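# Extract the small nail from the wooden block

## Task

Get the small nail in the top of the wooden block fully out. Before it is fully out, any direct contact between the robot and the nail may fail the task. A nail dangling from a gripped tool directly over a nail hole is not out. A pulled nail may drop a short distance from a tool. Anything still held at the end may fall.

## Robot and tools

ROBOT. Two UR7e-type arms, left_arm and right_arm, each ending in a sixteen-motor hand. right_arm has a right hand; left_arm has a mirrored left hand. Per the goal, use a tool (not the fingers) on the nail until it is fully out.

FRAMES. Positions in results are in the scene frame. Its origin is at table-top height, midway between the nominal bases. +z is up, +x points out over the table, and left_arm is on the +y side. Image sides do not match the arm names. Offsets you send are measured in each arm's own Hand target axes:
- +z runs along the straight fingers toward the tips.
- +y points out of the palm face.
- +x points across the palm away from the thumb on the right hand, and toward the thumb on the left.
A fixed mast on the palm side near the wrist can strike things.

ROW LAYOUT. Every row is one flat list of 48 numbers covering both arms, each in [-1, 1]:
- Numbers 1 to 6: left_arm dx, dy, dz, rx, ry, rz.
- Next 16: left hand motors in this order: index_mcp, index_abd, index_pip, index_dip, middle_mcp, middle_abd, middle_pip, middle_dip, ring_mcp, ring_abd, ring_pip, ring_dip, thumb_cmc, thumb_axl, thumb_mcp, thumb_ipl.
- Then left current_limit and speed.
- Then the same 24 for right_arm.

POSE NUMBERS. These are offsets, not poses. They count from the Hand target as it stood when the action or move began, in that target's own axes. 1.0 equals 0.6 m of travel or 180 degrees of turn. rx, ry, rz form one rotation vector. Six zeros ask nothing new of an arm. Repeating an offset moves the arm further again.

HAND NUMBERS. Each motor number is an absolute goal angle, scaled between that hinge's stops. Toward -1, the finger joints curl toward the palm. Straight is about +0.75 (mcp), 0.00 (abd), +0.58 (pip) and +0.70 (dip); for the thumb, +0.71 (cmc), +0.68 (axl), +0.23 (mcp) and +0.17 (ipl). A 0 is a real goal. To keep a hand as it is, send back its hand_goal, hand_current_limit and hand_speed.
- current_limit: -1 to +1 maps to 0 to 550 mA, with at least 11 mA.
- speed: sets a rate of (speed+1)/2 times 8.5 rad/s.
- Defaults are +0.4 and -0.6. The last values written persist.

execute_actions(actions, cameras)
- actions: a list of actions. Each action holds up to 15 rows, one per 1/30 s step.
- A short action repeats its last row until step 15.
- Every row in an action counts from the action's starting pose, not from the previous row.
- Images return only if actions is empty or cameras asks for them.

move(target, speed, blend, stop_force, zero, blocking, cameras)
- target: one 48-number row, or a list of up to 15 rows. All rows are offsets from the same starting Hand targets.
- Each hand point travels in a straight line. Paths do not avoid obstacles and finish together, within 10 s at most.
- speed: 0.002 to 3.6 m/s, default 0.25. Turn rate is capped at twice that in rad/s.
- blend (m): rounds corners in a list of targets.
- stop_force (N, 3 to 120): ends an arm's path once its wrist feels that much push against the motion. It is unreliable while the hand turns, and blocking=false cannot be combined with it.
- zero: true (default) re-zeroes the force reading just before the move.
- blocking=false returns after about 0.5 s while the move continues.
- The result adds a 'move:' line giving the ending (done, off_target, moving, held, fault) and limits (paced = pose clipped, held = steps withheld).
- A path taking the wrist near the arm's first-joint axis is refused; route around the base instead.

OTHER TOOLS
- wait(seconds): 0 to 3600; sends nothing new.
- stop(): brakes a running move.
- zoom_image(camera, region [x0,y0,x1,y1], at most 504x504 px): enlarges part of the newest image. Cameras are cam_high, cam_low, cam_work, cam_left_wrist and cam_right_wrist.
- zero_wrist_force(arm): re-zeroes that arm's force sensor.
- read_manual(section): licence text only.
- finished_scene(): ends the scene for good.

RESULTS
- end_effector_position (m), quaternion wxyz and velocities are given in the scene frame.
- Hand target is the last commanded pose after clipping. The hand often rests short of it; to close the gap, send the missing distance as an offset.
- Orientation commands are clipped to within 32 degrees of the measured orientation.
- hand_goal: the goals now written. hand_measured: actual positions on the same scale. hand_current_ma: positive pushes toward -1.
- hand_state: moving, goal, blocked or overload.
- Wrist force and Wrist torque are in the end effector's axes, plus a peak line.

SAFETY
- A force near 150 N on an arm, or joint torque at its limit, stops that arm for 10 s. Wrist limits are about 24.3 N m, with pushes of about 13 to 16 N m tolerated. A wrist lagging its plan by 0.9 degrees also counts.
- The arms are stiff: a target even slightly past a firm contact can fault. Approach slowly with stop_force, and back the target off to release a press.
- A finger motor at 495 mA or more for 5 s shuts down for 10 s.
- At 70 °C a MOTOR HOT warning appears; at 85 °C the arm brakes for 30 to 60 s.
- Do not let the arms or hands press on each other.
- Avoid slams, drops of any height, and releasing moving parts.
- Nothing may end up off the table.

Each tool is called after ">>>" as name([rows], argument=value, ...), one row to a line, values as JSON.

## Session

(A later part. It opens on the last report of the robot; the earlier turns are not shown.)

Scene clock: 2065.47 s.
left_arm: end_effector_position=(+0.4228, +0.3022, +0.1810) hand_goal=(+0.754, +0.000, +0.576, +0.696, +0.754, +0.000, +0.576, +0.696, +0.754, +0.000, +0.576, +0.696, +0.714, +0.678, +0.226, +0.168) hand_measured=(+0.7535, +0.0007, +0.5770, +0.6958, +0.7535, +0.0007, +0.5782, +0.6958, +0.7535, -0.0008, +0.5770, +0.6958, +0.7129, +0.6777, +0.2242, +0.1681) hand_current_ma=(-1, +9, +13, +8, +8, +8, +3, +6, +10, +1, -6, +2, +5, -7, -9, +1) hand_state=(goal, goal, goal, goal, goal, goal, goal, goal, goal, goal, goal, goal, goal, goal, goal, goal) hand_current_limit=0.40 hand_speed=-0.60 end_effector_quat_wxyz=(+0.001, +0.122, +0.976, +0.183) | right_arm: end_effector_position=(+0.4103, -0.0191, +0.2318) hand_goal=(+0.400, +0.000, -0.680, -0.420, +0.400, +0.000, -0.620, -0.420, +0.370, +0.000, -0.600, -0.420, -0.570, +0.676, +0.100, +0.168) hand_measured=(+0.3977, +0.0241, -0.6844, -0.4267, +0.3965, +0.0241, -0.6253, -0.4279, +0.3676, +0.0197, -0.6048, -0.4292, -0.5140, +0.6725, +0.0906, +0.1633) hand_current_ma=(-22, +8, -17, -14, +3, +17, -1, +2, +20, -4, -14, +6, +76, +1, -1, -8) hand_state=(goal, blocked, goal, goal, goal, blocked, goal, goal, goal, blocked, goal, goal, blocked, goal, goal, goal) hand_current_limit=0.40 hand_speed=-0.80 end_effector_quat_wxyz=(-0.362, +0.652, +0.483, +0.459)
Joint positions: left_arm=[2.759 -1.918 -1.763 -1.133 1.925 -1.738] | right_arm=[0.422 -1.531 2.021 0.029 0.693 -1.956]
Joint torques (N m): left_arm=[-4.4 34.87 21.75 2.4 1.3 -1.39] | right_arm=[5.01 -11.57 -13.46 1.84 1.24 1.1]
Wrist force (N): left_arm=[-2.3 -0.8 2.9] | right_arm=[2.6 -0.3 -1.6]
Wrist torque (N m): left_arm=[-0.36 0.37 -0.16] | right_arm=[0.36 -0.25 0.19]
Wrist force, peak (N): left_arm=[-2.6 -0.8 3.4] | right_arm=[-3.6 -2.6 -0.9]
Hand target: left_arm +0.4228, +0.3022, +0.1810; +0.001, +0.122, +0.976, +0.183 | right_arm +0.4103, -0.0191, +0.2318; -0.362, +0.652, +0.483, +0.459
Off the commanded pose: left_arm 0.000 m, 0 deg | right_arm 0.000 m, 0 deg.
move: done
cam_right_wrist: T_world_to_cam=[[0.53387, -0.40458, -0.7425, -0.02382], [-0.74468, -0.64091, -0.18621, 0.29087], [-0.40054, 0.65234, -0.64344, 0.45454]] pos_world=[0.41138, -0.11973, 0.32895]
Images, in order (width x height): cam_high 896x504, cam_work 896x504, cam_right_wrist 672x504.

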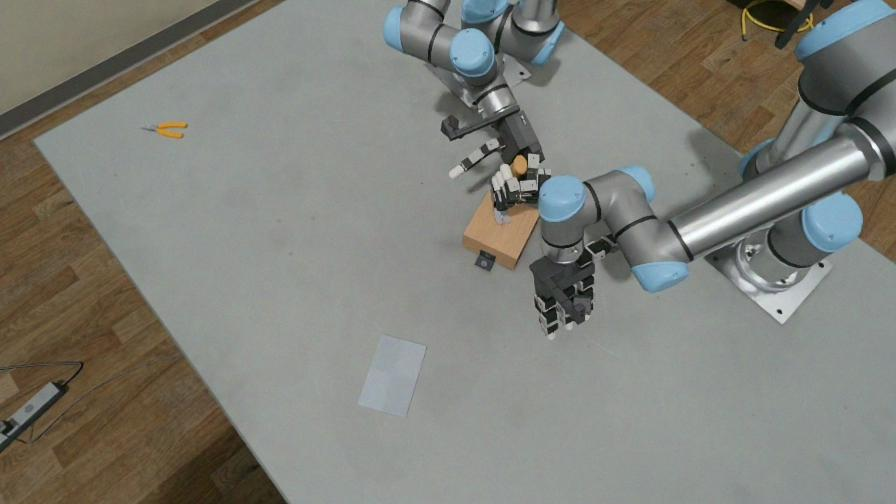

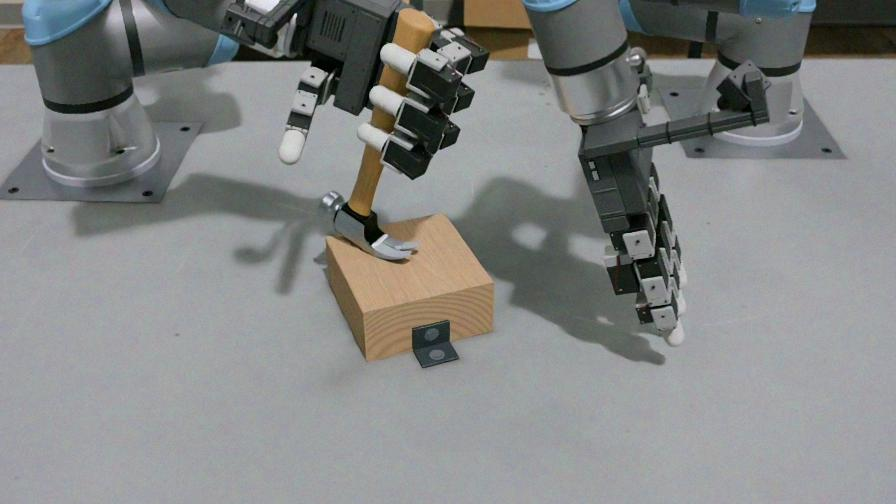

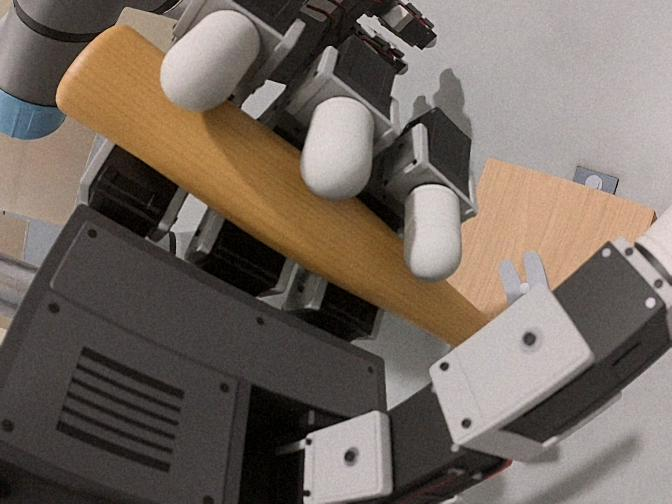

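>>> move([
  [0,0,0,0,0,0,0.754,0,0.576,0.696,0.754,0,0.576,0.696,0.754,0,0.576,0.696,0.714,0.678,0.226,0.168,0.4,-0.6,-0.0578,0.0012,0.0089,0.0011,-0.0230,0.0051,0.40,0,-0.68,-0.42,0.40,0,-0.64,-0.42,0.38,0,-0.62,-0.42,-0.5,0.6766,0.1,0.168,0.4,-0.88],
  [0,0,0,0,0,0,0.754,0,0.576,0.696,0.754,0,0.576,0.696,0.754,0,0.576,0.696,0.714,0.678,0.226,0.168,0.4,-0.6,-0.1155,0.0023,0.0178,0.0021,-0.0460,0.0103,0.40,0,-0.68,-0.42,0.40,0,-0.64,-0.42,0.38,0,-0.62,-0.42,-0.5,0.6766,0.1,0.168,0.4,-0.88],
], speed=0.02, blend=0.003, cameras=["cam_work","cam_right_wrist","cam_high"])

>>> zoom_image(camera="cam_work", region=[250, 0, 520, 280])

>>> zoom_image(camera="cam_high", region=[430, 90, 590, 270])

Scene clock: 2091.43 s.
left_arm: end_effector_position=(+0.4228, +0.3022, +0.1810) hand_goal=(+0.754, +0.000, +0.576, +0.696, +0.754, +0.000, +0.576, +0.696, +0.754, +0.000, +0.576, +0.696, +0.714, +0.678, +0.226, +0.168) hand_measured=(+0.7523, -0.0008, +0.5770, +0.6958, +0.7523, +0.0007, +0.5782, +0.6971, +0.7535, -0.0008, +0.5770, +0.6958, +0.7142, +0.6767, +0.2242, +0.1681) hand_current_ma=(-3, +6, +8, +10, +3, +6, +6, +1, +8, +2, -10, +4, +9, -6, -6, +5) hand_state=(goal, goal, goal, goal, goal, goal, goal, goal, goal, goal, goal, goal, goal, goal, goal, goal) hand_current_limit=0.40 hand_speed=-0.60 end_effector_quat_wxyz=(+0.001, +0.122, +0.976, +0.183) | right_arm: end_effector_position=(+0.4066, -0.0303, +0.1628) hand_goal=(+0.400, +0.000, -0.680, -0.420, +0.400, +0.000, -0.640, -0.420, +0.380, +0.000, -0.620, -0.420, -0.500, +0.676, +0.100, +0.168) hand_measured=(+0.3977, +0.0227, -0.6844, -0.4267, +0.3977, +0.0241, -0.6279, -0.4279, +0.3760, +0.0212, -0.6074, -0.4292, -0.4801, +0.6725, +0.0906, +0.1633) hand_current_ma=(-15, +22, -5, -28, -3, +17, +22, -11, -1, -3, -3, +11, -5, -11, +10, -3) hand_state=(goal, blocked, goal, goal, goal, blocked, goal, goal, goal, blocked, goal, goal, blocked, goal, goal, goal) hand_current_limit=0.40 hand_speed=-0.88 end_effector_quat_wxyz=(-0.335, +0.690, +0.499, +0.403)
Joint positions: left_arm=[2.759 -1.918 -1.763 -1.133 1.925 -1.738] | right_arm=[0.427 -1.415 2.036 0.096 0.754 -2.07]
Joint torques (N m): left_arm=[-4.64 35.38 21.38 2.45 1.32 -1.29] | right_arm=[6.36 -16.1 -10.88 2.85 1.54 -1.38]
Wrist force (N): left_arm=[-2.5 -0.7 2.9] | right_arm=[2.5 -1.2 -2.2]
Wrist torque (N m): left_arm=[-0.33 0.40 -0.18] | right_arm=[0.30 -0.25 0.32]
Wrist force, peak (N): left_arm=[-2.6 -0.8 3.2] | right_arm=[2.9 -1.2 -2.2]
Hand target: left_arm +0.4228, +0.3022, +0.1810; +0.001, +0.122, +0.976, +0.183 | right_arm +0.4066, -0.0303, +0.1627; -0.335, +0.690, +0.499, +0.403
Off the commanded pose: left_arm 0.000 m, 0 deg | right_arm 0.000 m, 0 deg.
move: done
cam_right_wrist: T_world_to_cam=[[0.48217, -0.4997, -0.71959, -0.06318], [-0.75296, -0.65626, -0.04881, 0.24859], [-0.44785, 0.56536, -0.69268, 0.44063]] pos_world=[0.41497, -0.11754, 0.27189]
Images, in order (width x height): cam_high 896x504, cam_work 896x504, cam_right_wrist 672x504.

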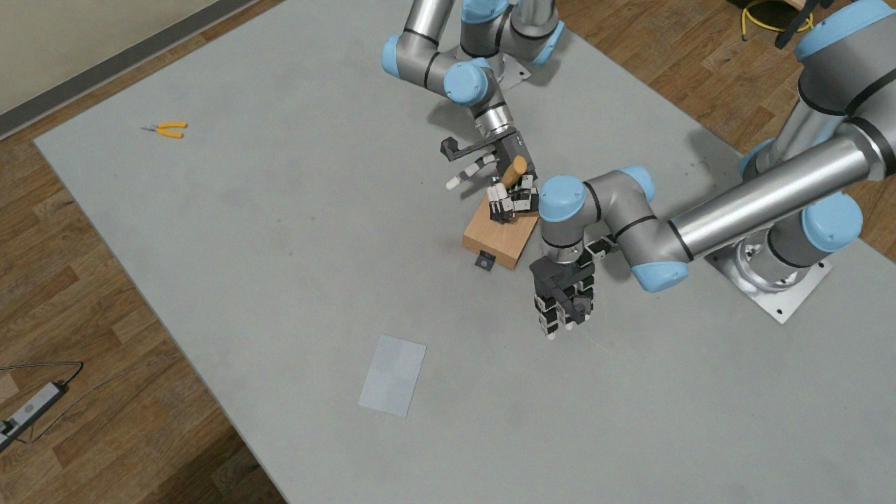

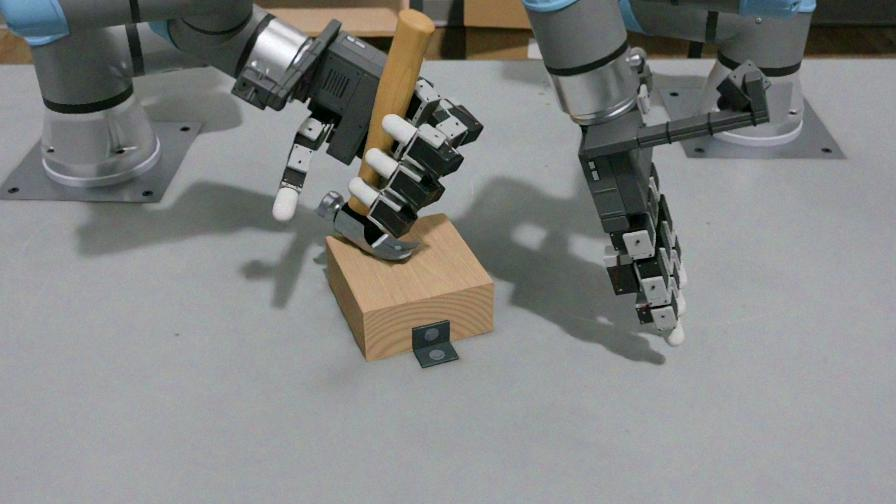

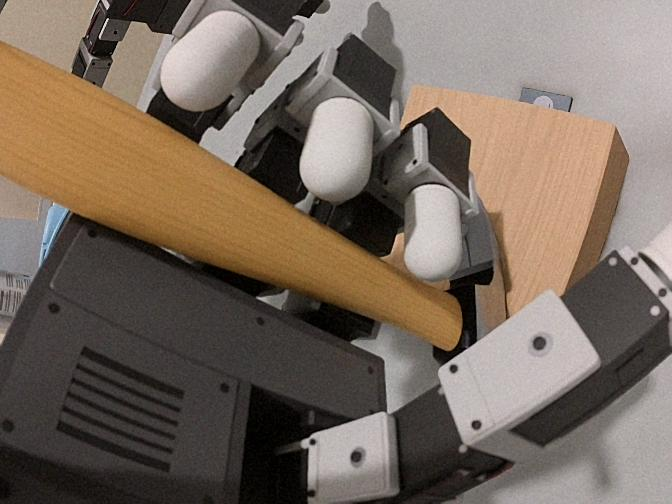

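Scaled by 1.800 from the camera's image (finer frame: 1280x720).

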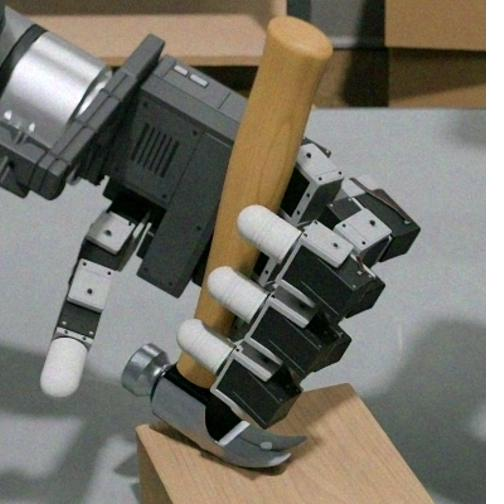

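Scaled by 2.800 from the camera's image (finer frame: 1280x720).

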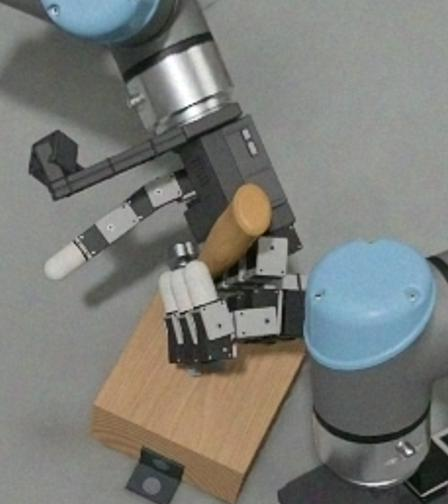

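>>> move(target=[0,0,0,0,0,0,-0.479,0,-0.3,0.3,-0.479,0,-0.3,0.3,-0.479,0,-0.3,0.3,-0.5,0.678,0.226,0.168,0.4,-0.6,0,0,0,0,0,0,0.32,0,-0.92,-0.66,0.32,0,-0.9,-0.62,0.34,0,-0.87,-0.6,-0.5,0.6766,0.1,0.168,0.4,-0.88], speed=0.02, cameras=["cam_work","cam_right_wrist","cam_left_wrist"])

>>> zoom_image(camera="cam_work", region=[250, 0, 520, 280])

Scene clock: 2145.77 s.
left_arm: end_effector_position=(+0.4228, +0.3022, +0.1810) hand_goal=(-0.478, +0.000, -0.300, +0.300, -0.478, +0.000, -0.300, +0.300, -0.478, +0.000, -0.300, +0.300, -0.500, +0.678, +0.226, +0.168) hand_measured=(-0.3186, -0.0066, -0.2891, +0.3021, -0.4597, -0.0008, -0.2956, +0.3008, -0.4633, -0.0008, -0.2968, +0.3008, -0.4713, +0.6830, +0.2321, +0.1672) hand_current_ma=(+385, -12, +54, +19, +81, +8, +19, +3, +72, +1, +2, +7, +124, +22, +37, -5) hand_state=(blocked, goal, goal, goal, goal, goal, goal, goal, goal, goal, goal, goal, blocked, goal, goal, goal) hand_current_limit=0.40 hand_speed=-0.60 end_effector_quat_wxyz=(+0.001, +0.122, +0.976, +0.183) | right_arm: end_effector_position=(+0.4066, -0.0303, +0.1627) hand_goal=(+0.320, +0.000, -0.920, -0.660, +0.320, +0.000, -0.900, -0.620, +0.340, +0.000, -0.870, -0.600, -0.500, +0.676, +0.100, +0.168) hand_measured=(+0.3338, +0.0241, -0.7793, -0.5324, +0.3398, +0.0241, -0.7216, -0.5120, +0.3579, +0.0197, -0.6869, -0.4929, -0.4801, +0.6725, +0.0916, +0.1633) hand_current_ma=(+6, +13, +202, +172, +24, +17, +234, +147, +49, +3, +260, +143, +17, +11, -18, -17) hand_state=(goal, blocked, blocked, blocked, blocked, blocked, blocked, blocked, goal, blocked, blocked, blocked, goal, goal, goal, goal) hand_current_limit=0.40 hand_speed=-0.88 end_effector_quat_wxyz=(-0.335, +0.690, +0.499, +0.403)
Joint positions: left_arm=[2.759 -1.918 -1.763 -1.133 1.925 -1.738] | right_arm=[0.427 -1.415 2.036 0.096 0.754 -2.07]
Joint torques (N m): left_arm=[-4.42 35.54 21.67 2.31 1.38 -1.18] | right_arm=[6.26 -15.3 -10.32 2.68 -0.42 -0.02]
Wrist force (N): left_arm=[-2.8 -1.5 3.2] | right_arm=[3.8 2.7 -3.7]
Wrist torque (N m): left_arm=[-0.34 0.50 -0.17] | right_arm=[0.58 -0.30 0.15]
Wrist force, peak (N): left_arm=[-2.9 -1.6 3.1] | right_arm=[4.0 2.7 -3.6]
Hand target: left_arm +0.4228, +0.3022, +0.1810; +0.001, +0.122, +0.976, +0.183 | right_arm +0.4066, -0.0303, +0.1627; -0.335, +0.690, +0.499, +0.403
Off the commanded pose: left_arm 0.000 m, 0 deg | right_arm 0.000 m, 0 deg.
move: done
cam_left_wrist: T_world_to_cam=[[0.60481, -0.74142, -0.29069, -0.00347], [-0.53737, -0.64935, 0.53812, 0.27152], [-0.58773, -0.16925, -0.79115, 0.56422]] pos_world=[0.47961, 0.26924, 0.29927]
cam_right_wrist: T_world_to_cam=[[0.48206, -0.49991, -0.71952, -0.06332], [-0.75297, -0.65627, -0.04851, 0.2485], [-0.44795, 0.56516, -0.69278, 0.44054]] pos_world=[0.41497, -0.11754, 0.27169]
Images, in order (width x height): cam_work 896x504, cam_left_wrist 672x504, cam_right_wrist 672x504.

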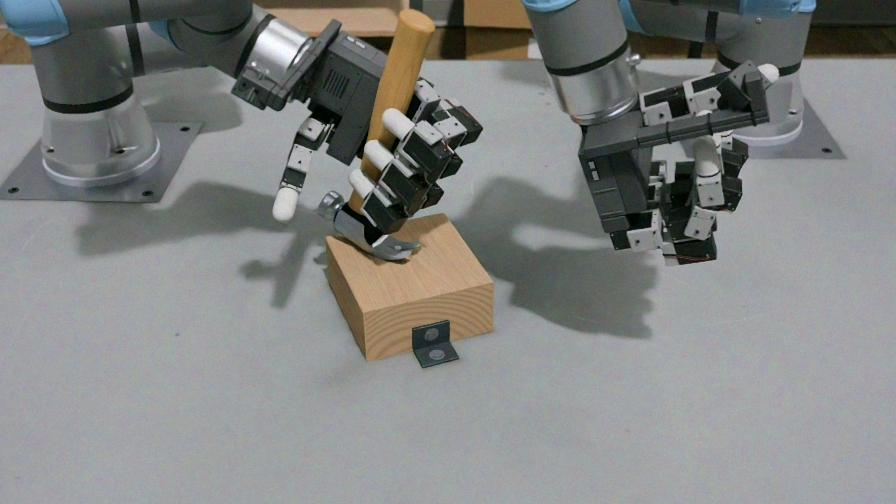

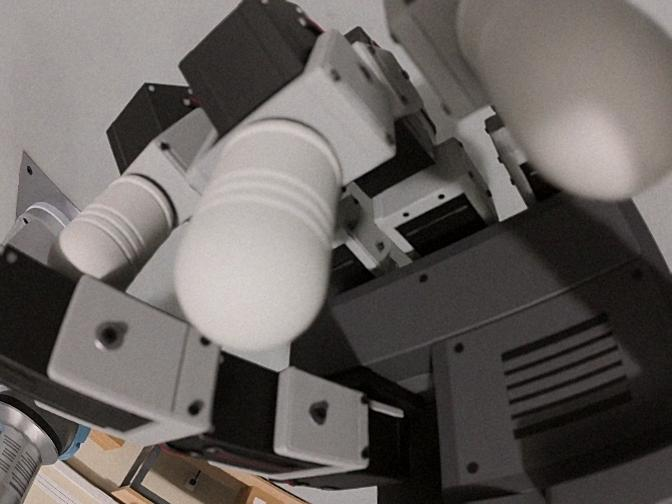

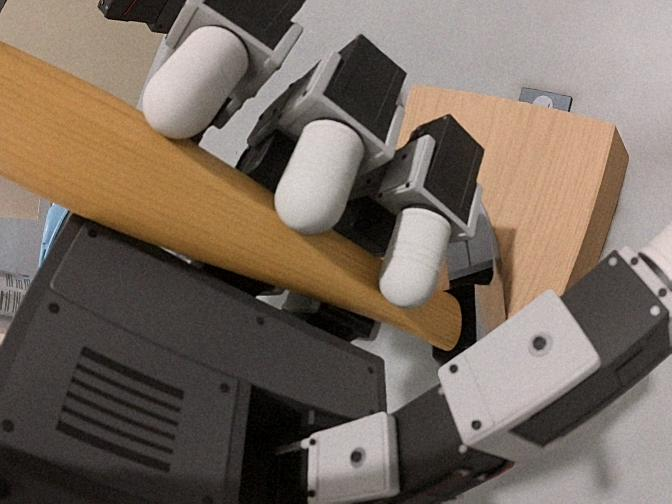

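Scaled by 1.800 from the camera's image (finer frame: 1280x720).

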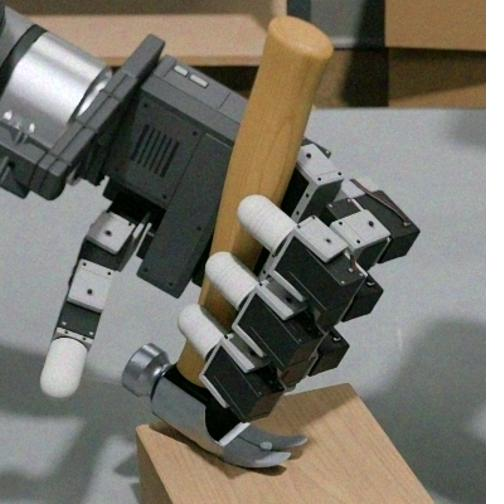

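>>> move(target=[0.2167,-0.016,0.0826,0,0,0,-0.479,0,0.1,0.5,-0.479,0,0.1,0.5,-0.479,0,0.1,0.5,-0.4,0.678,0.226,0.168,0.2,-0.6,0,0,0,0,0,0,0.32,0,-0.92,-0.66,0.32,0,-0.9,-0.62,0.34,0,-0.87,-0.6,-0.5,0.6766,0.1,0.168,0.4,-0.88], speed=0.05, cameras=[])

Scene clock: 2159.13 s.
left_arm: end_effector_position=(+0.2969, +0.3421, +0.1368) hand_goal=(-0.478, +0.000, +0.100, +0.500, -0.478, +0.000, +0.100, +0.500, -0.478, +0.000, +0.100, +0.500, -0.400, +0.678, +0.226, +0.168) hand_measured=(-0.4525, -0.0008, +0.1022, +0.4983, -0.4609, +0.0007, +0.1022, +0.4996, -0.4633, +0.0007, +0.1022, +0.4996, -0.3985, +0.6756, +0.2242, +0.1653) hand_current_ma=(+114, -1, +14, -3, +79, +5, +14, +2, +72, +5, +2, +0, +12, -22, -14, -12) hand_state=(blocked, goal, goal, goal, goal, goal, goal, goal, goal, goal, goal, goal, goal, goal, goal, goal) hand_current_limit=0.20 hand_speed=-0.60 end_effector_quat_wxyz=(+0.001, +0.122, +0.976, +0.183) | right_arm: end_effector_position=(+0.4066, -0.0303, +0.1627) hand_goal=(+0.320, +0.000, -0.920, -0.660, +0.320, +0.000, -0.900, -0.620, +0.340, +0.000, -0.870, -0.600, -0.500, +0.676, +0.100, +0.168) hand_measured=(+0.3338, +0.0241, -0.7806, -0.5324, +0.3398, +0.0241, -0.7228, -0.5108, +0.3579, +0.0197, -0.6869, -0.4929, -0.4801, +0.6725, +0.0906, +0.1633) hand_current_ma=(+15, +5, +198, +175, +30, +22, +255, +142, +33, +11, +255, +144, +13, -10, -29, +0) hand_state=(goal, blocked, blocked, blocked, blocked, blocked, blocked, blocked, goal, blocked, blocked, blocked, goal, goal, goal, goal) hand_current_limit=0.40 hand_speed=-0.88 end_effector_quat_wxyz=(-0.335, +0.690, +0.499, +0.403)
Joint positions: left_arm=[2.733 -1.722 -2.161 -0.939 1.923 -1.766] | right_arm=[0.427 -1.415 2.036 0.096 0.754 -2.07]
Joint torques (N m): left_arm=[-8.9 34.85 6.02 3.78 -1.67 -1.77] | right_arm=[6.89 -15.29 -16.86 2.93 -3.34 0.47]
Wrist force (N): left_arm=[-2.5 -1.7 3.3] | right_arm=[3.7 2.6 -3.6]
Wrist torque (N m): left_arm=[-0.35 0.49 -0.06] | right_arm=[0.56 -0.31 0.15]
Wrist force, peak (N): left_arm=[-2.6 -1.7 3.5] | right_arm=[4.0 2.8 -3.8]
Hand target: left_arm +0.2967, +0.3421, +0.1368; +0.001, +0.122, +0.976, +0.183 | right_arm +0.4066, -0.0303, +0.1627; -0.335, +0.690, +0.499, +0.403
Off the commanded pose: left_arm 0.000 m, 0 deg | right_arm 0.000 m, 0 deg.
move: done

>>> move(target=[-0.2557,-0.0577,-0.2543,0.2167,-0.016,0.0826,-0.479,0,0.1,0.5,-0.479,0,0.1,0.5,-0.479,0,0.1,0.5,-0.4,0.678,0.226,0.168,0.2,-0.6,0,0,0,0,0,0,0.32,0,-0.92,-0.66,0.32,0,-0.9,-0.62,0.34,0,-0.87,-0.6,-0.5,0.6766,0.1,0.168,0.4,-0.88], speed=0.1, cameras=["cam_work","cam_high","cam_low"])

>>> zoom_image(camera="cam_work", region=[250, 0, 700, 280])

>>> zoom_image(camera="cam_high", region=[430, 60, 700, 300])

Scene clock: 2171.70 s.
left_arm: end_effector_position=(+0.4301, +0.2200, +0.2603) hand_goal=(-0.478, +0.000, +0.100, +0.500, -0.478, +0.000, +0.100, +0.500, -0.478, +0.000, +0.100, +0.500, -0.400, +0.678, +0.226, +0.168) hand_measured=(-0.4525, -0.0008, +0.1022, +0.4983, -0.4609, -0.0008, +0.1022, +0.5009, -0.4633, -0.0008, +0.1035, +0.5034, -0.4022, +0.6746, +0.2232, +0.1662) hand_current_ma=(+115, +1, +15, -1, +88, +1, +12, +2, +72, +6, +3, +18, -7, -22, -8, -4) hand_state=(blocked, goal, goal, goal, goal, goal, goal, goal, goal, goal, goal, goal, goal, goal, goal, goal) hand_current_limit=0.20 hand_speed=-0.60 end_effector_quat_wxyz=(-0.038, +0.242, +0.957, -0.157) | right_arm: end_effector_position=(+0.4066, -0.0303, +0.1627) hand_goal=(+0.320, +0.000, -0.920, -0.660, +0.320, +0.000, -0.900, -0.620, +0.340, +0.000, -0.870, -0.600, -0.500, +0.676, +0.100, +0.168) hand_measured=(+0.3338, +0.0241, -0.7793, -0.5324, +0.3398, +0.0241, -0.7228, -0.5120, +0.3579, +0.0212, -0.6869, -0.4942, -0.4801, +0.6725, +0.0906, +0.1633) hand_current_ma=(+18, +31, +187, +169, +32, +7, +244, +133, +34, +19, +246, +137, +10, +1, -6, -8) hand_state=(goal, blocked, blocked, blocked, blocked, blocked, blocked, blocked, goal, blocked, blocked, blocked, goal, goal, goal, goal) hand_current_limit=0.40 hand_speed=-0.88 end_effector_quat_wxyz=(-0.335, +0.690, +0.499, +0.403)
Joint positions: left_arm=[2.883 -1.782 -1.562 -1.44 1.255 -1.336] | right_arm=[0.427 -1.415 2.036 0.096 0.754 -2.07]
Joint torques (N m): left_arm=[9.07 26.57 37.15 0.85 -2.94 1.98] | right_arm=[4.56 -15.33 -23.41 2.96 -2.98 0.66]
Wrist force (N): left_arm=[-3.5 1.0 3.9] | right_arm=[4.0 2.4 -3.6]
Wrist torque (N m): left_arm=[0.08 0.57 -0.36] | right_arm=[0.53 -0.33 0.16]
Wrist force, peak (N): left_arm=[-3.6 1.2 3.9] | right_arm=[4.2 2.6 -3.8]
Hand target: left_arm +0.4302, +0.2200, +0.2604; -0.038, +0.242, +0.957, -0.157 | right_arm +0.4066, -0.0303, +0.1627; -0.335, +0.690, +0.499, +0.403
Off the commanded pose: left_arm 0.000 m, 0 deg | right_arm 0.000 m, 0 deg.
move: done
Images, in order (width x height): cam_high 896x504, cam_low 896x504, cam_work 896x504.

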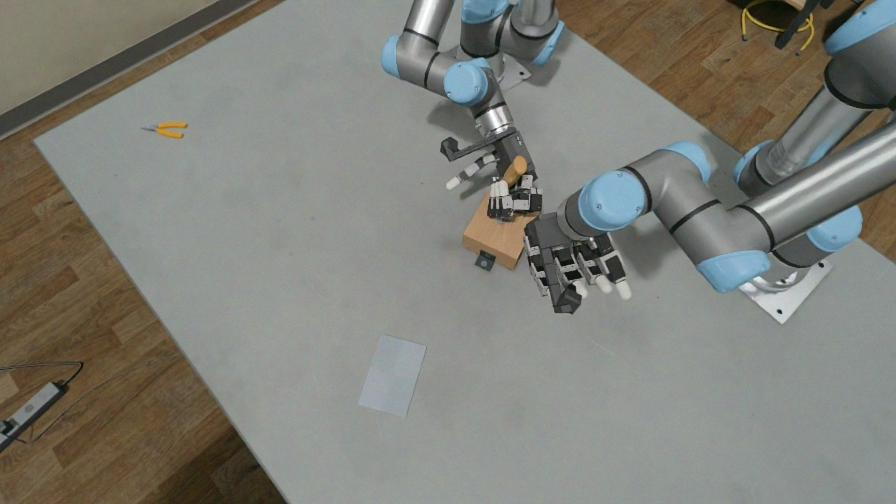

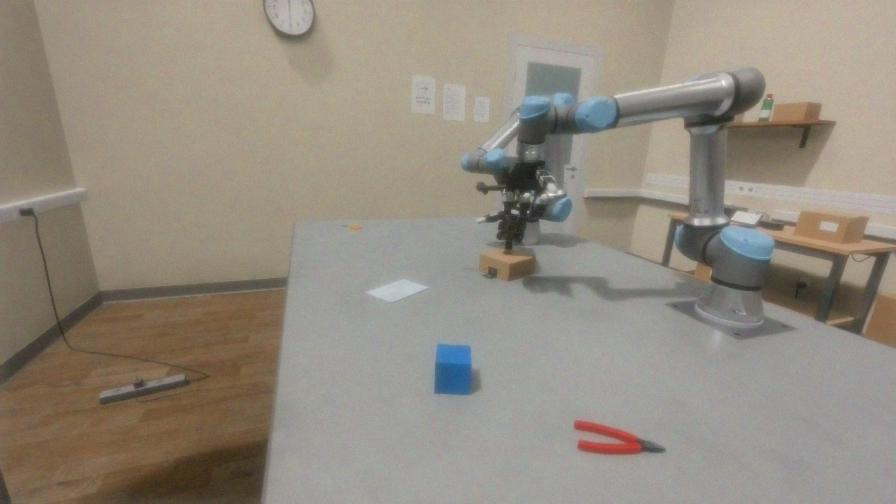

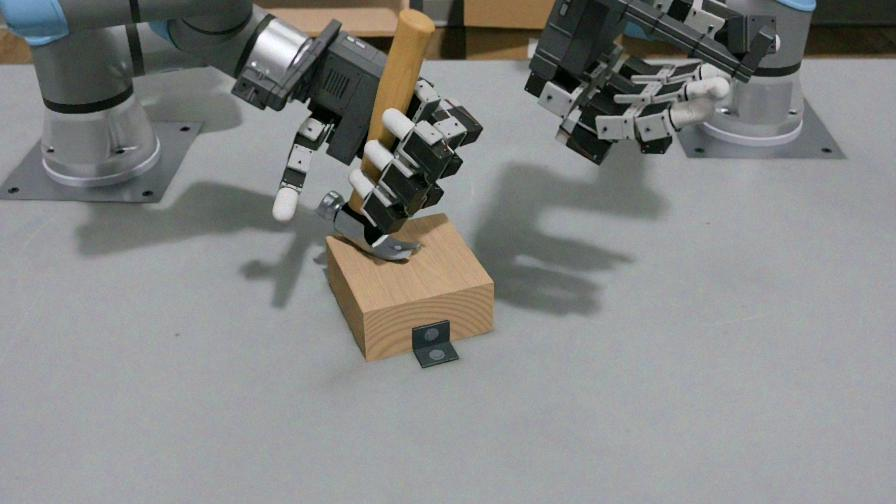

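Scaled by 1.120 from the camera's image (finer frame: 1280x720).

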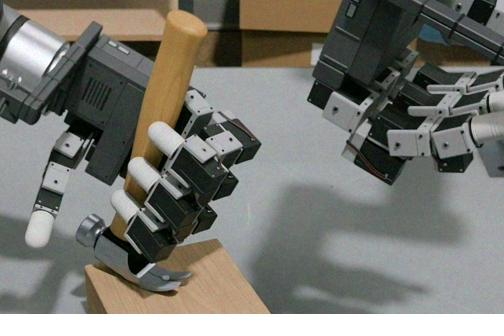

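Scaled by 1.867 from the camera's image (finer frame: 1280x720).

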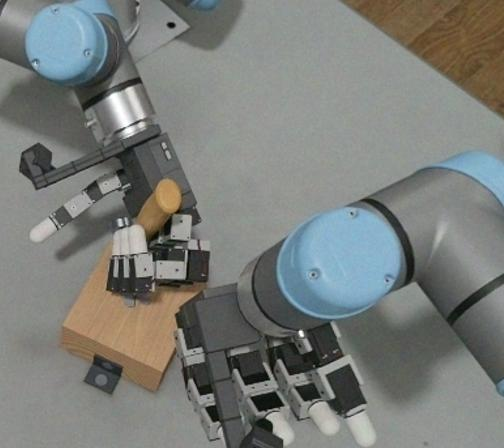

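>>> move(target=[-0.0523,-0.0955,0.0632,0,0,0,-0.479,0,0.1,0.5,-0.479,0,0.1,0.5,-0.479,0,0.1,0.5,-0.4,0.678,0.226,0.168,0.2,-0.6,0,0,0,0,0,0,0.32,0,-0.92,-0.66,0.32,0,-0.9,-0.62,0.34,0,-0.87,-0.6,-0.5,0.6766,0.1,0.168,0.4,-0.88], speed=0.05, cameras=["cam_work","cam_high","cam_low"])

>>> zoom_image(camera="cam_work", region=[250, 0, 600, 280])

>>> zoom_image(camera="cam_high", region=[430, 60, 700, 300])

>>> zoom_image(camera="cam_low", region=[430, 100, 630, 280])

Scene clock: 2193.47 s.
left_arm: end_effector_position=(+0.4262, +0.1468, +0.2428) hand_goal=(-0.478, +0.000, +0.100, +0.500, -0.478, +0.000, +0.100, +0.500, -0.478, +0.000, +0.100, +0.500, -0.400, +0.678, +0.226, +0.168) hand_measured=(-0.4525, -0.0008, +0.1022, +0.4983, -0.4597, +0.0007, +0.1035, +0.5009, -0.4633, +0.0021, +0.1035, +0.5034, -0.4010, +0.6756, +0.2242, +0.1662) hand_current_ma=(+116, +0, +20, +6, +83, +5, +11, +2, +74, +7, +2, +17, -5, -22, -12, -8) hand_state=(blocked, goal, goal, goal, goal, goal, goal, goal, goal, goal, goal, goal, goal, goal, goal, goal) hand_current_limit=0.20 hand_speed=-0.60 end_effector_quat_wxyz=(-0.038, +0.242, +0.957, -0.157) | right_arm: end_effector_position=(+0.4066, -0.0303, +0.1627) hand_goal=(+0.320, +0.000, -0.920, -0.660, +0.320, +0.000, -0.900, -0.620, +0.340, +0.000, -0.870, -0.600, -0.500, +0.676, +0.100, +0.168) hand_measured=(+0.3338, +0.0241, -0.7806, -0.5324, +0.3398, +0.0241, -0.7228, -0.5120, +0.3591, +0.0212, -0.6869, -0.4942, -0.4801, +0.6725, +0.0906, +0.1633) hand_current_ma=(-5, +7, +173, +152, +40, +22, +254, +154, +52, +4, +255, +143, +30, +7, -4, -9) hand_state=(goal, blocked, blocked, blocked, blocked, blocked, blocked, blocked, goal, blocked, blocked, blocked, goal, goal, goal, goal) hand_current_limit=0.40 hand_speed=-0.88 end_effector_quat_wxyz=(-0.335, +0.690, +0.499, +0.403)
Joint positions: left_arm=[2.764 -1.876 -1.498 -1.371 1.248 -1.461] | right_arm=[0.427 -1.415 2.036 0.096 0.754 -2.07]
Joint torques (N m): left_arm=[-8.59 31.06 38.19 4.24 -2.71 -1.76] | right_arm=[2.76 -16.06 -21.59 2.9 -3.06 0.58]
Wrist force (N): left_arm=[-3.7 0.9 3.8] | right_arm=[4.0 2.5 -3.8]
Wrist torque (N m): left_arm=[0.07 0.60 -0.24] | right_arm=[0.55 -0.33 0.16]
Wrist force, peak (N): left_arm=[-3.9 0.7 3.9] | right_arm=[3.9 2.7 -3.9]
Hand target: left_arm +0.4262, +0.1466, +0.2428; -0.038, +0.242, +0.957, -0.157 | right_arm +0.4066, -0.0303, +0.1627; -0.335, +0.690, +0.499, +0.403
Off the commanded pose: left_arm 0.000 m, 0 deg | right_arm 0.000 m, 0 deg.
move: done
Images, in order (width x height): cam_high 896x504, cam_low 896x504, cam_work 896x504.

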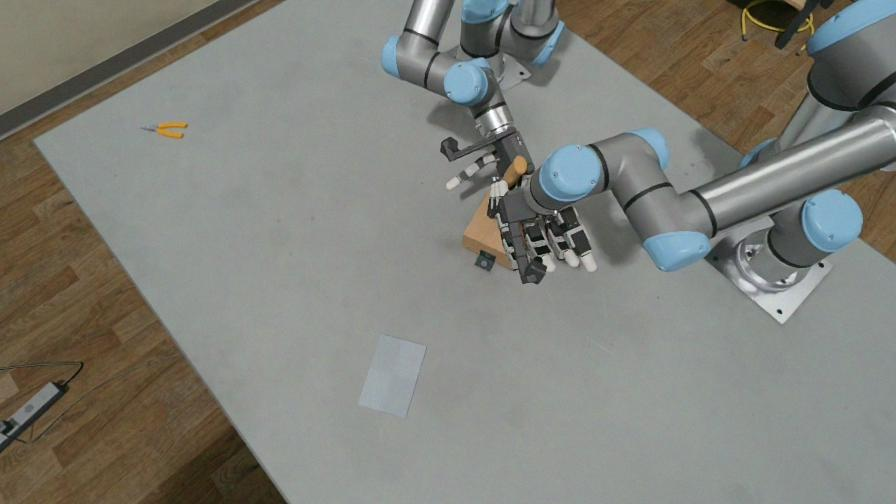

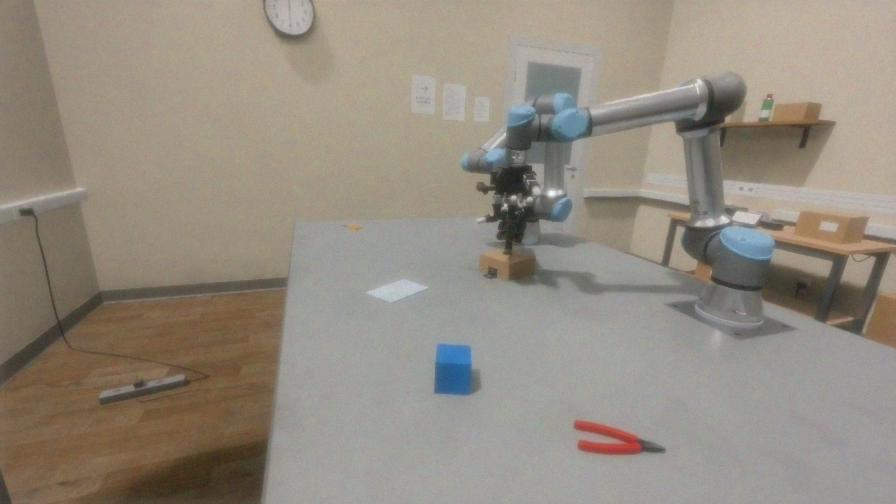

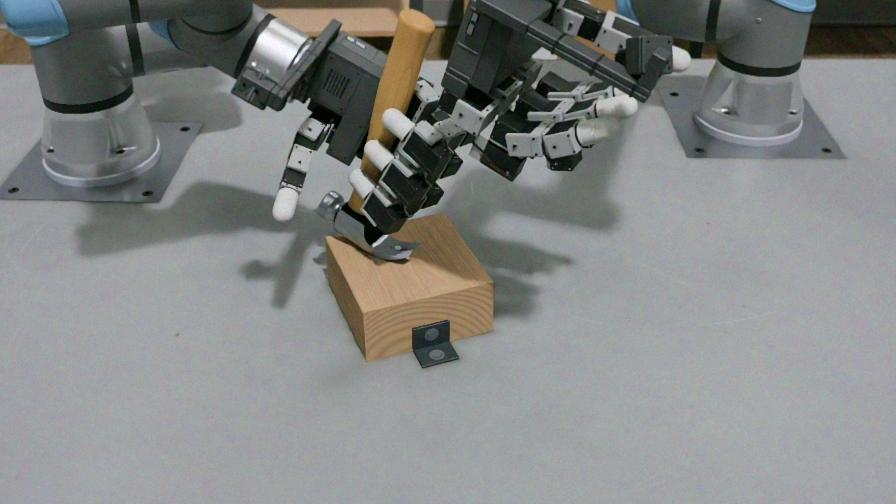

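Scaled by 1.440 from the camera's image (finer frame: 1280x720).

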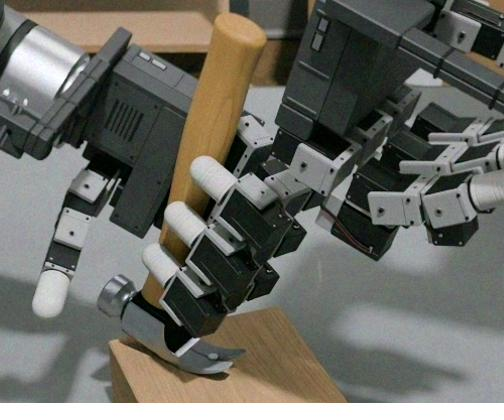

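Scaled by 1.867 from the camera's image (finer frame: 1280x720).

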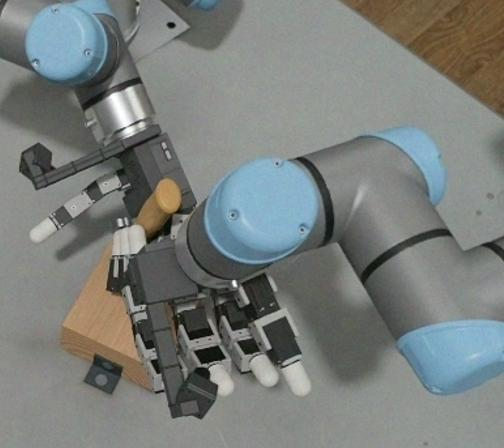

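Scaled by 2.520 from the camera's image (finer frame: 1280x720).

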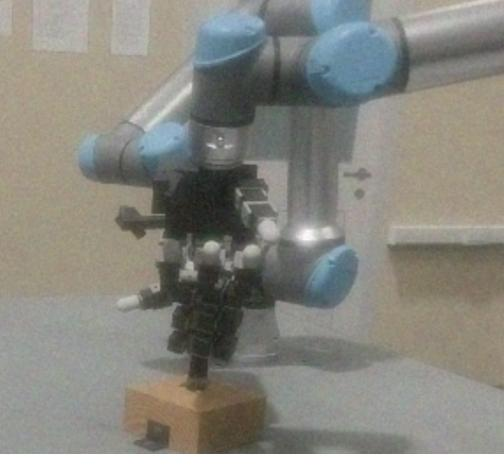

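>>> move(target=[-0.0003,0.0070,-0.0950,-0.1389,0,0,-0.479,0,0.1,0.5,-0.479,0,0.1,0.5,-0.479,0,0.1,0.5,-0.4,0.678,0.226,0.168,0.2,-0.6,0,0,0,0,0,0,0.32,0,-0.92,-0.66,0.32,0,-0.9,-0.62,0.34,0,-0.87,-0.6,-0.5,0.6766,0.1,0.168,0.4,-0.88], speed=0.05, cameras=["cam_work","cam_high"])

>>> zoom_image(camera="cam_work", region=[250, 0, 600, 280])

>>> zoom_image(camera="cam_high", region=[430, 60, 700, 300])

Scene clock: 2243.87 s.
left_arm: end_effector_position=(+0.4368, +0.1660, +0.2954) hand_goal=(-0.478, +0.000, +0.100, +0.500, -0.478, +0.000, +0.100, +0.500, -0.478, +0.000, +0.100, +0.500, -0.400, +0.678, +0.226, +0.168) hand_measured=(-0.4513, -0.0008, +0.1022, +0.4983, -0.4609, -0.0008, +0.1035, +0.4996, -0.4633, +0.0007, +0.1022, +0.5034, -0.4010, +0.6746, +0.2232, +0.1662) hand_current_ma=(+115, +1, +15, -2, +85, +6, +10, -2, +71, +4, +3, +26, -5, -22, -8, -8) hand_state=(blocked, goal, goal, goal, goal, goal, goal, goal, goal, goal, goal, goal, goal, goal, goal, goal) hand_current_limit=0.20 hand_speed=-0.60 end_effector_quat_wxyz=(+0.015, +0.245, +0.968, +0.054) | right_arm: end_effector_position=(+0.4066, -0.0303, +0.1627) hand_goal=(+0.320, +0.000, -0.920, -0.660, +0.320, +0.000, -0.900, -0.620, +0.340, +0.000, -0.870, -0.600, -0.500, +0.676, +0.100, +0.168) hand_measured=(+0.3338, +0.0241, -0.7793, -0.5324, +0.3398, +0.0241, -0.7228, -0.5108, +0.3591, +0.0197, -0.6869, -0.4942, -0.4801, +0.6725, +0.0906, +0.1633) hand_current_ma=(+2, +7, +190, +164, +28, +12, +253, +142, +29, +17, +245, +155, +9, -18, -33, -8) hand_state=(goal, blocked, blocked, blocked, blocked, blocked, blocked, blocked, goal, blocked, blocked, blocked, goal, goal, goal, goal) hand_current_limit=0.40 hand_speed=-0.88 end_effector_quat_wxyz=(-0.335, +0.690, +0.499, +0.403)
Joint positions: left_arm=[2.633 -1.898 -1.406 -1.408 1.683 -1.598] | right_arm=[0.427 -1.415 2.036 0.096 0.754 -2.07]
Joint torques (N m): left_arm=[-9.57 32.16 38.25 0.83 2.89 -1.84] | right_arm=[2.24 -16.57 -23.41 2.9 -3.49 0.43]
Wrist force (N): left_arm=[-3.1 -0.9 3.3] | right_arm=[3.8 2.5 -3.3]
Wrist torque (N m): left_arm=[-0.21 0.53 -0.13] | right_arm=[0.50 -0.32 0.15]
Wrist force, peak (N): left_arm=[-3.8 1.1 4.0] | right_arm=[4.0 2.8 -3.8]
Hand target: left_arm +0.4368, +0.1661, +0.2955; +0.015, +0.245, +0.968, +0.054 | right_arm +0.4066, -0.0303, +0.1627; -0.335, +0.690, +0.499, +0.403
Off the commanded pose: left_arm 0.000 m, 0 deg | right_arm 0.000 m, 0 deg.
move: done
Images, in order (width x height): cam_high 896x504, cam_work 896x504.

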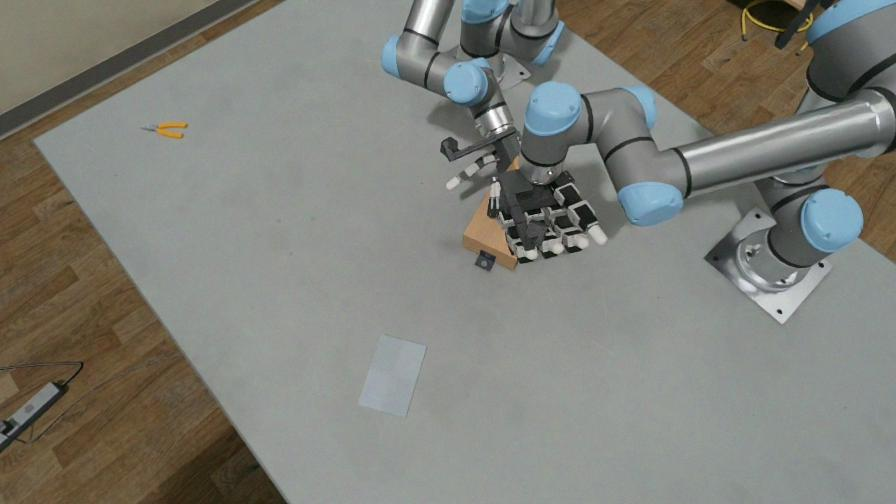

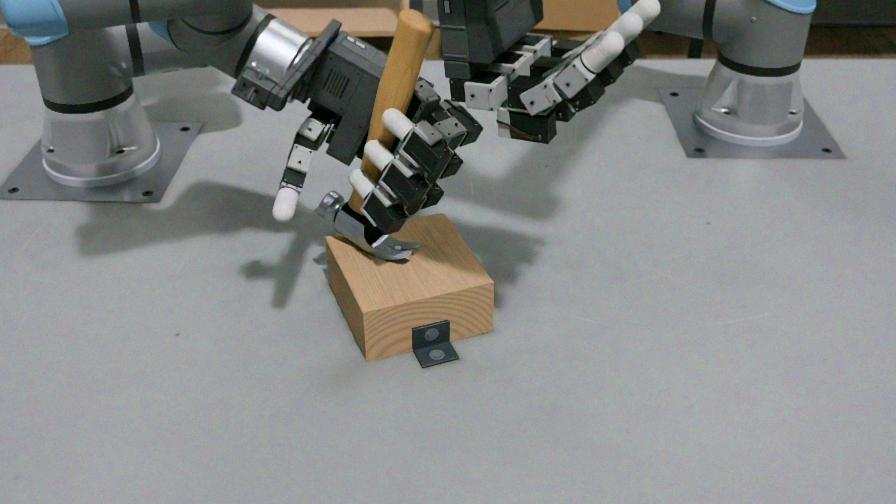

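Scaled by 1.440 from the camera's image (finer frame: 1280x720).

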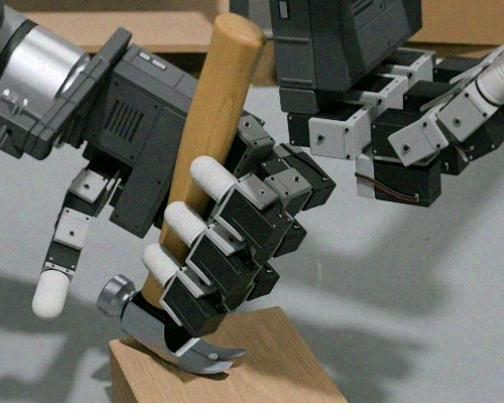

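Scaled by 1.867 from the camera's image (finer frame: 1280x720).

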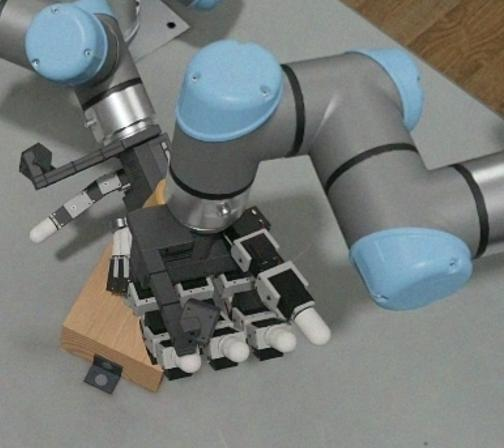

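>>> move(target=[0,-0.07,0,0,0,0,-0.479,0,0.1,0.5,-0.479,0,0.1,0.5,-0.479,0,0.1,0.5,-0.4,0.678,0.226,0.168,0.2,-0.6,0,0,0,0,0,0,0.32,0,-0.92,-0.66,0.32,0,-0.9,-0.62,0.34,0,-0.87,-0.6,-0.5,0.6766,0.1,0.168,0.4,-0.88], speed=0.015, stop_force=6, cameras=["cam_work","cam_high"])

>>> zoom_image(camera="cam_work", region=[250, 0, 600, 280])

Scene clock: 2257.80 s.
left_arm: end_effector_position=(+0.4182, +0.1317, +0.2910) hand_goal=(-0.478, +0.000, +0.100, +0.500, -0.478, +0.000, +0.100, +0.500, -0.478, +0.000, +0.100, +0.500, -0.400, +0.678, +0.226, +0.168) hand_measured=(-0.4513, -0.0023, +0.1035, +0.4983, -0.4609, -0.0008, +0.1035, +0.4996, -0.4633, +0.0007, +0.1035, +0.5047, -0.4010, +0.6756, +0.2242, +0.1662) hand_current_ma=(+117, +2, +17, -1, +89, +6, +16, +4, +72, +6, -1, +19, +2, -20, -7, -5) hand_state=(blocked, goal, goal, goal, goal, goal, goal, goal, goal, goal, goal, goal, goal, goal, goal, goal) hand_current_limit=0.20 hand_speed=-0.60 end_effector_quat_wxyz=(+0.015, +0.245, +0.968, +0.054) | right_arm: end_effector_position=(+0.4066, -0.0303, +0.1627) hand_goal=(+0.320, +0.000, -0.920, -0.660, +0.320, +0.000, -0.900, -0.620, +0.340, +0.000, -0.870, -0.600, -0.500, +0.676, +0.100, +0.168) hand_measured=(+0.3314, +0.0241, -0.7793, -0.5337, +0.3374, +0.0227, -0.7216, -0.5108, +0.3543, +0.0197, -0.6869, -0.4929, -0.4801, +0.6725, +0.0906, +0.1633) hand_current_ma=(+2, +13, +192, +180, +20, +10, +248, +146, +30, +18, +239, +161, +18, -7, -15, +1) hand_state=(goal, blocked, blocked, blocked, goal, blocked, blocked, blocked, goal, blocked, blocked, blocked, goal, goal, goal, goal) hand_current_limit=0.40 hand_speed=-0.88 end_effector_quat_wxyz=(-0.335, +0.690, +0.499, +0.403)
Joint positions: left_arm=[2.571 -1.925 -1.38 -1.415 1.683 -1.66] | right_arm=[0.427 -1.415 2.036 0.096 0.754 -2.07]
Joint torques (N m): left_arm=[8.74 48.42 12.26 4.15 -2.15 2.02] | right_arm=[0.53 -16.09 -23.28 -1.55 -2.12 0.53]
Wrist force (N): left_arm=[-3.5 1.0 3.5] | right_arm=[3.2 1.2 -4.8]
Wrist torque (N m): left_arm=[-0.11 0.56 -0.32] | right_arm=[0.51 -0.16 -0.01]
Wrist force, peak (N): left_arm=[-4.2 9.9 0.7] | right_arm=[0.9 -1.9 -13.5]
Hand target: left_arm +0.4182, +0.1317, +0.2910; +0.015, +0.245, +0.968, +0.054 (not the last commanded pose) | right_arm +0.4066, -0.0303, +0.1627; -0.335, +0.690, +0.499, +0.403
Off the commanded pose: left_arm 0.003 m, 0 deg | right_arm 0.000 m, 0 deg.
move: contact (left_arm)
Images, in order (width x height): cam_high 896x504, cam_work 896x504.

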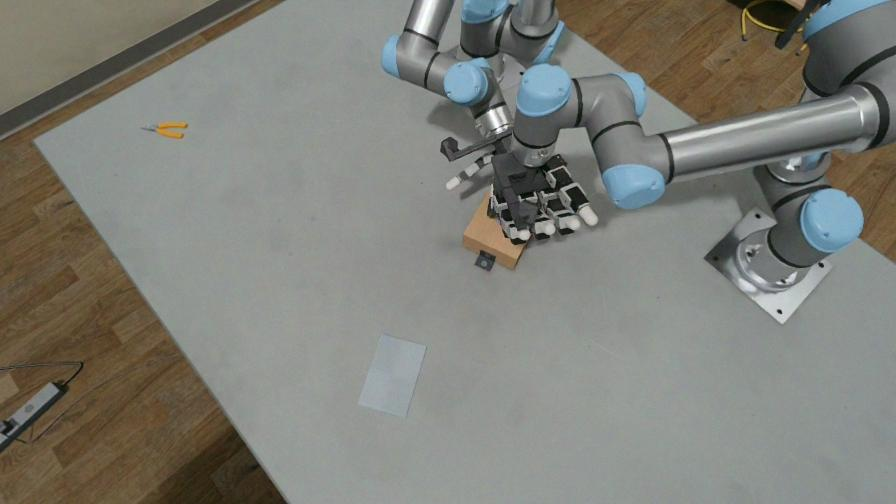

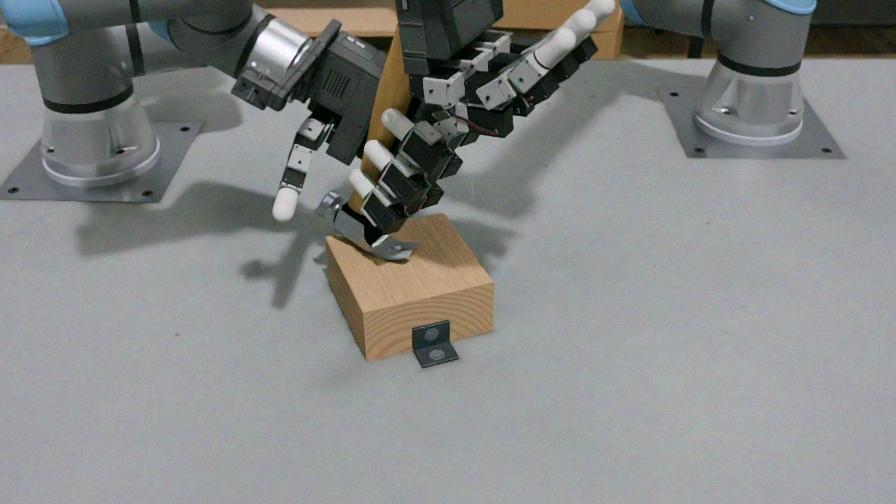

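Scaled by 1.440 from the camera's image (finer frame: 1280x720).

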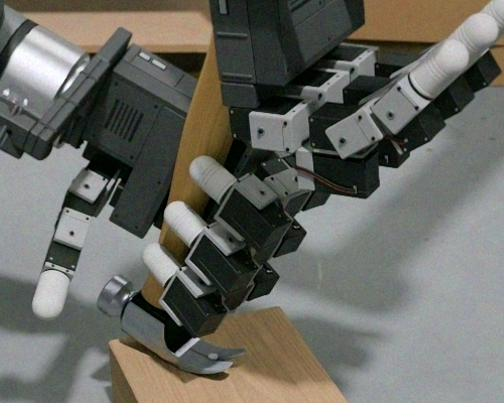

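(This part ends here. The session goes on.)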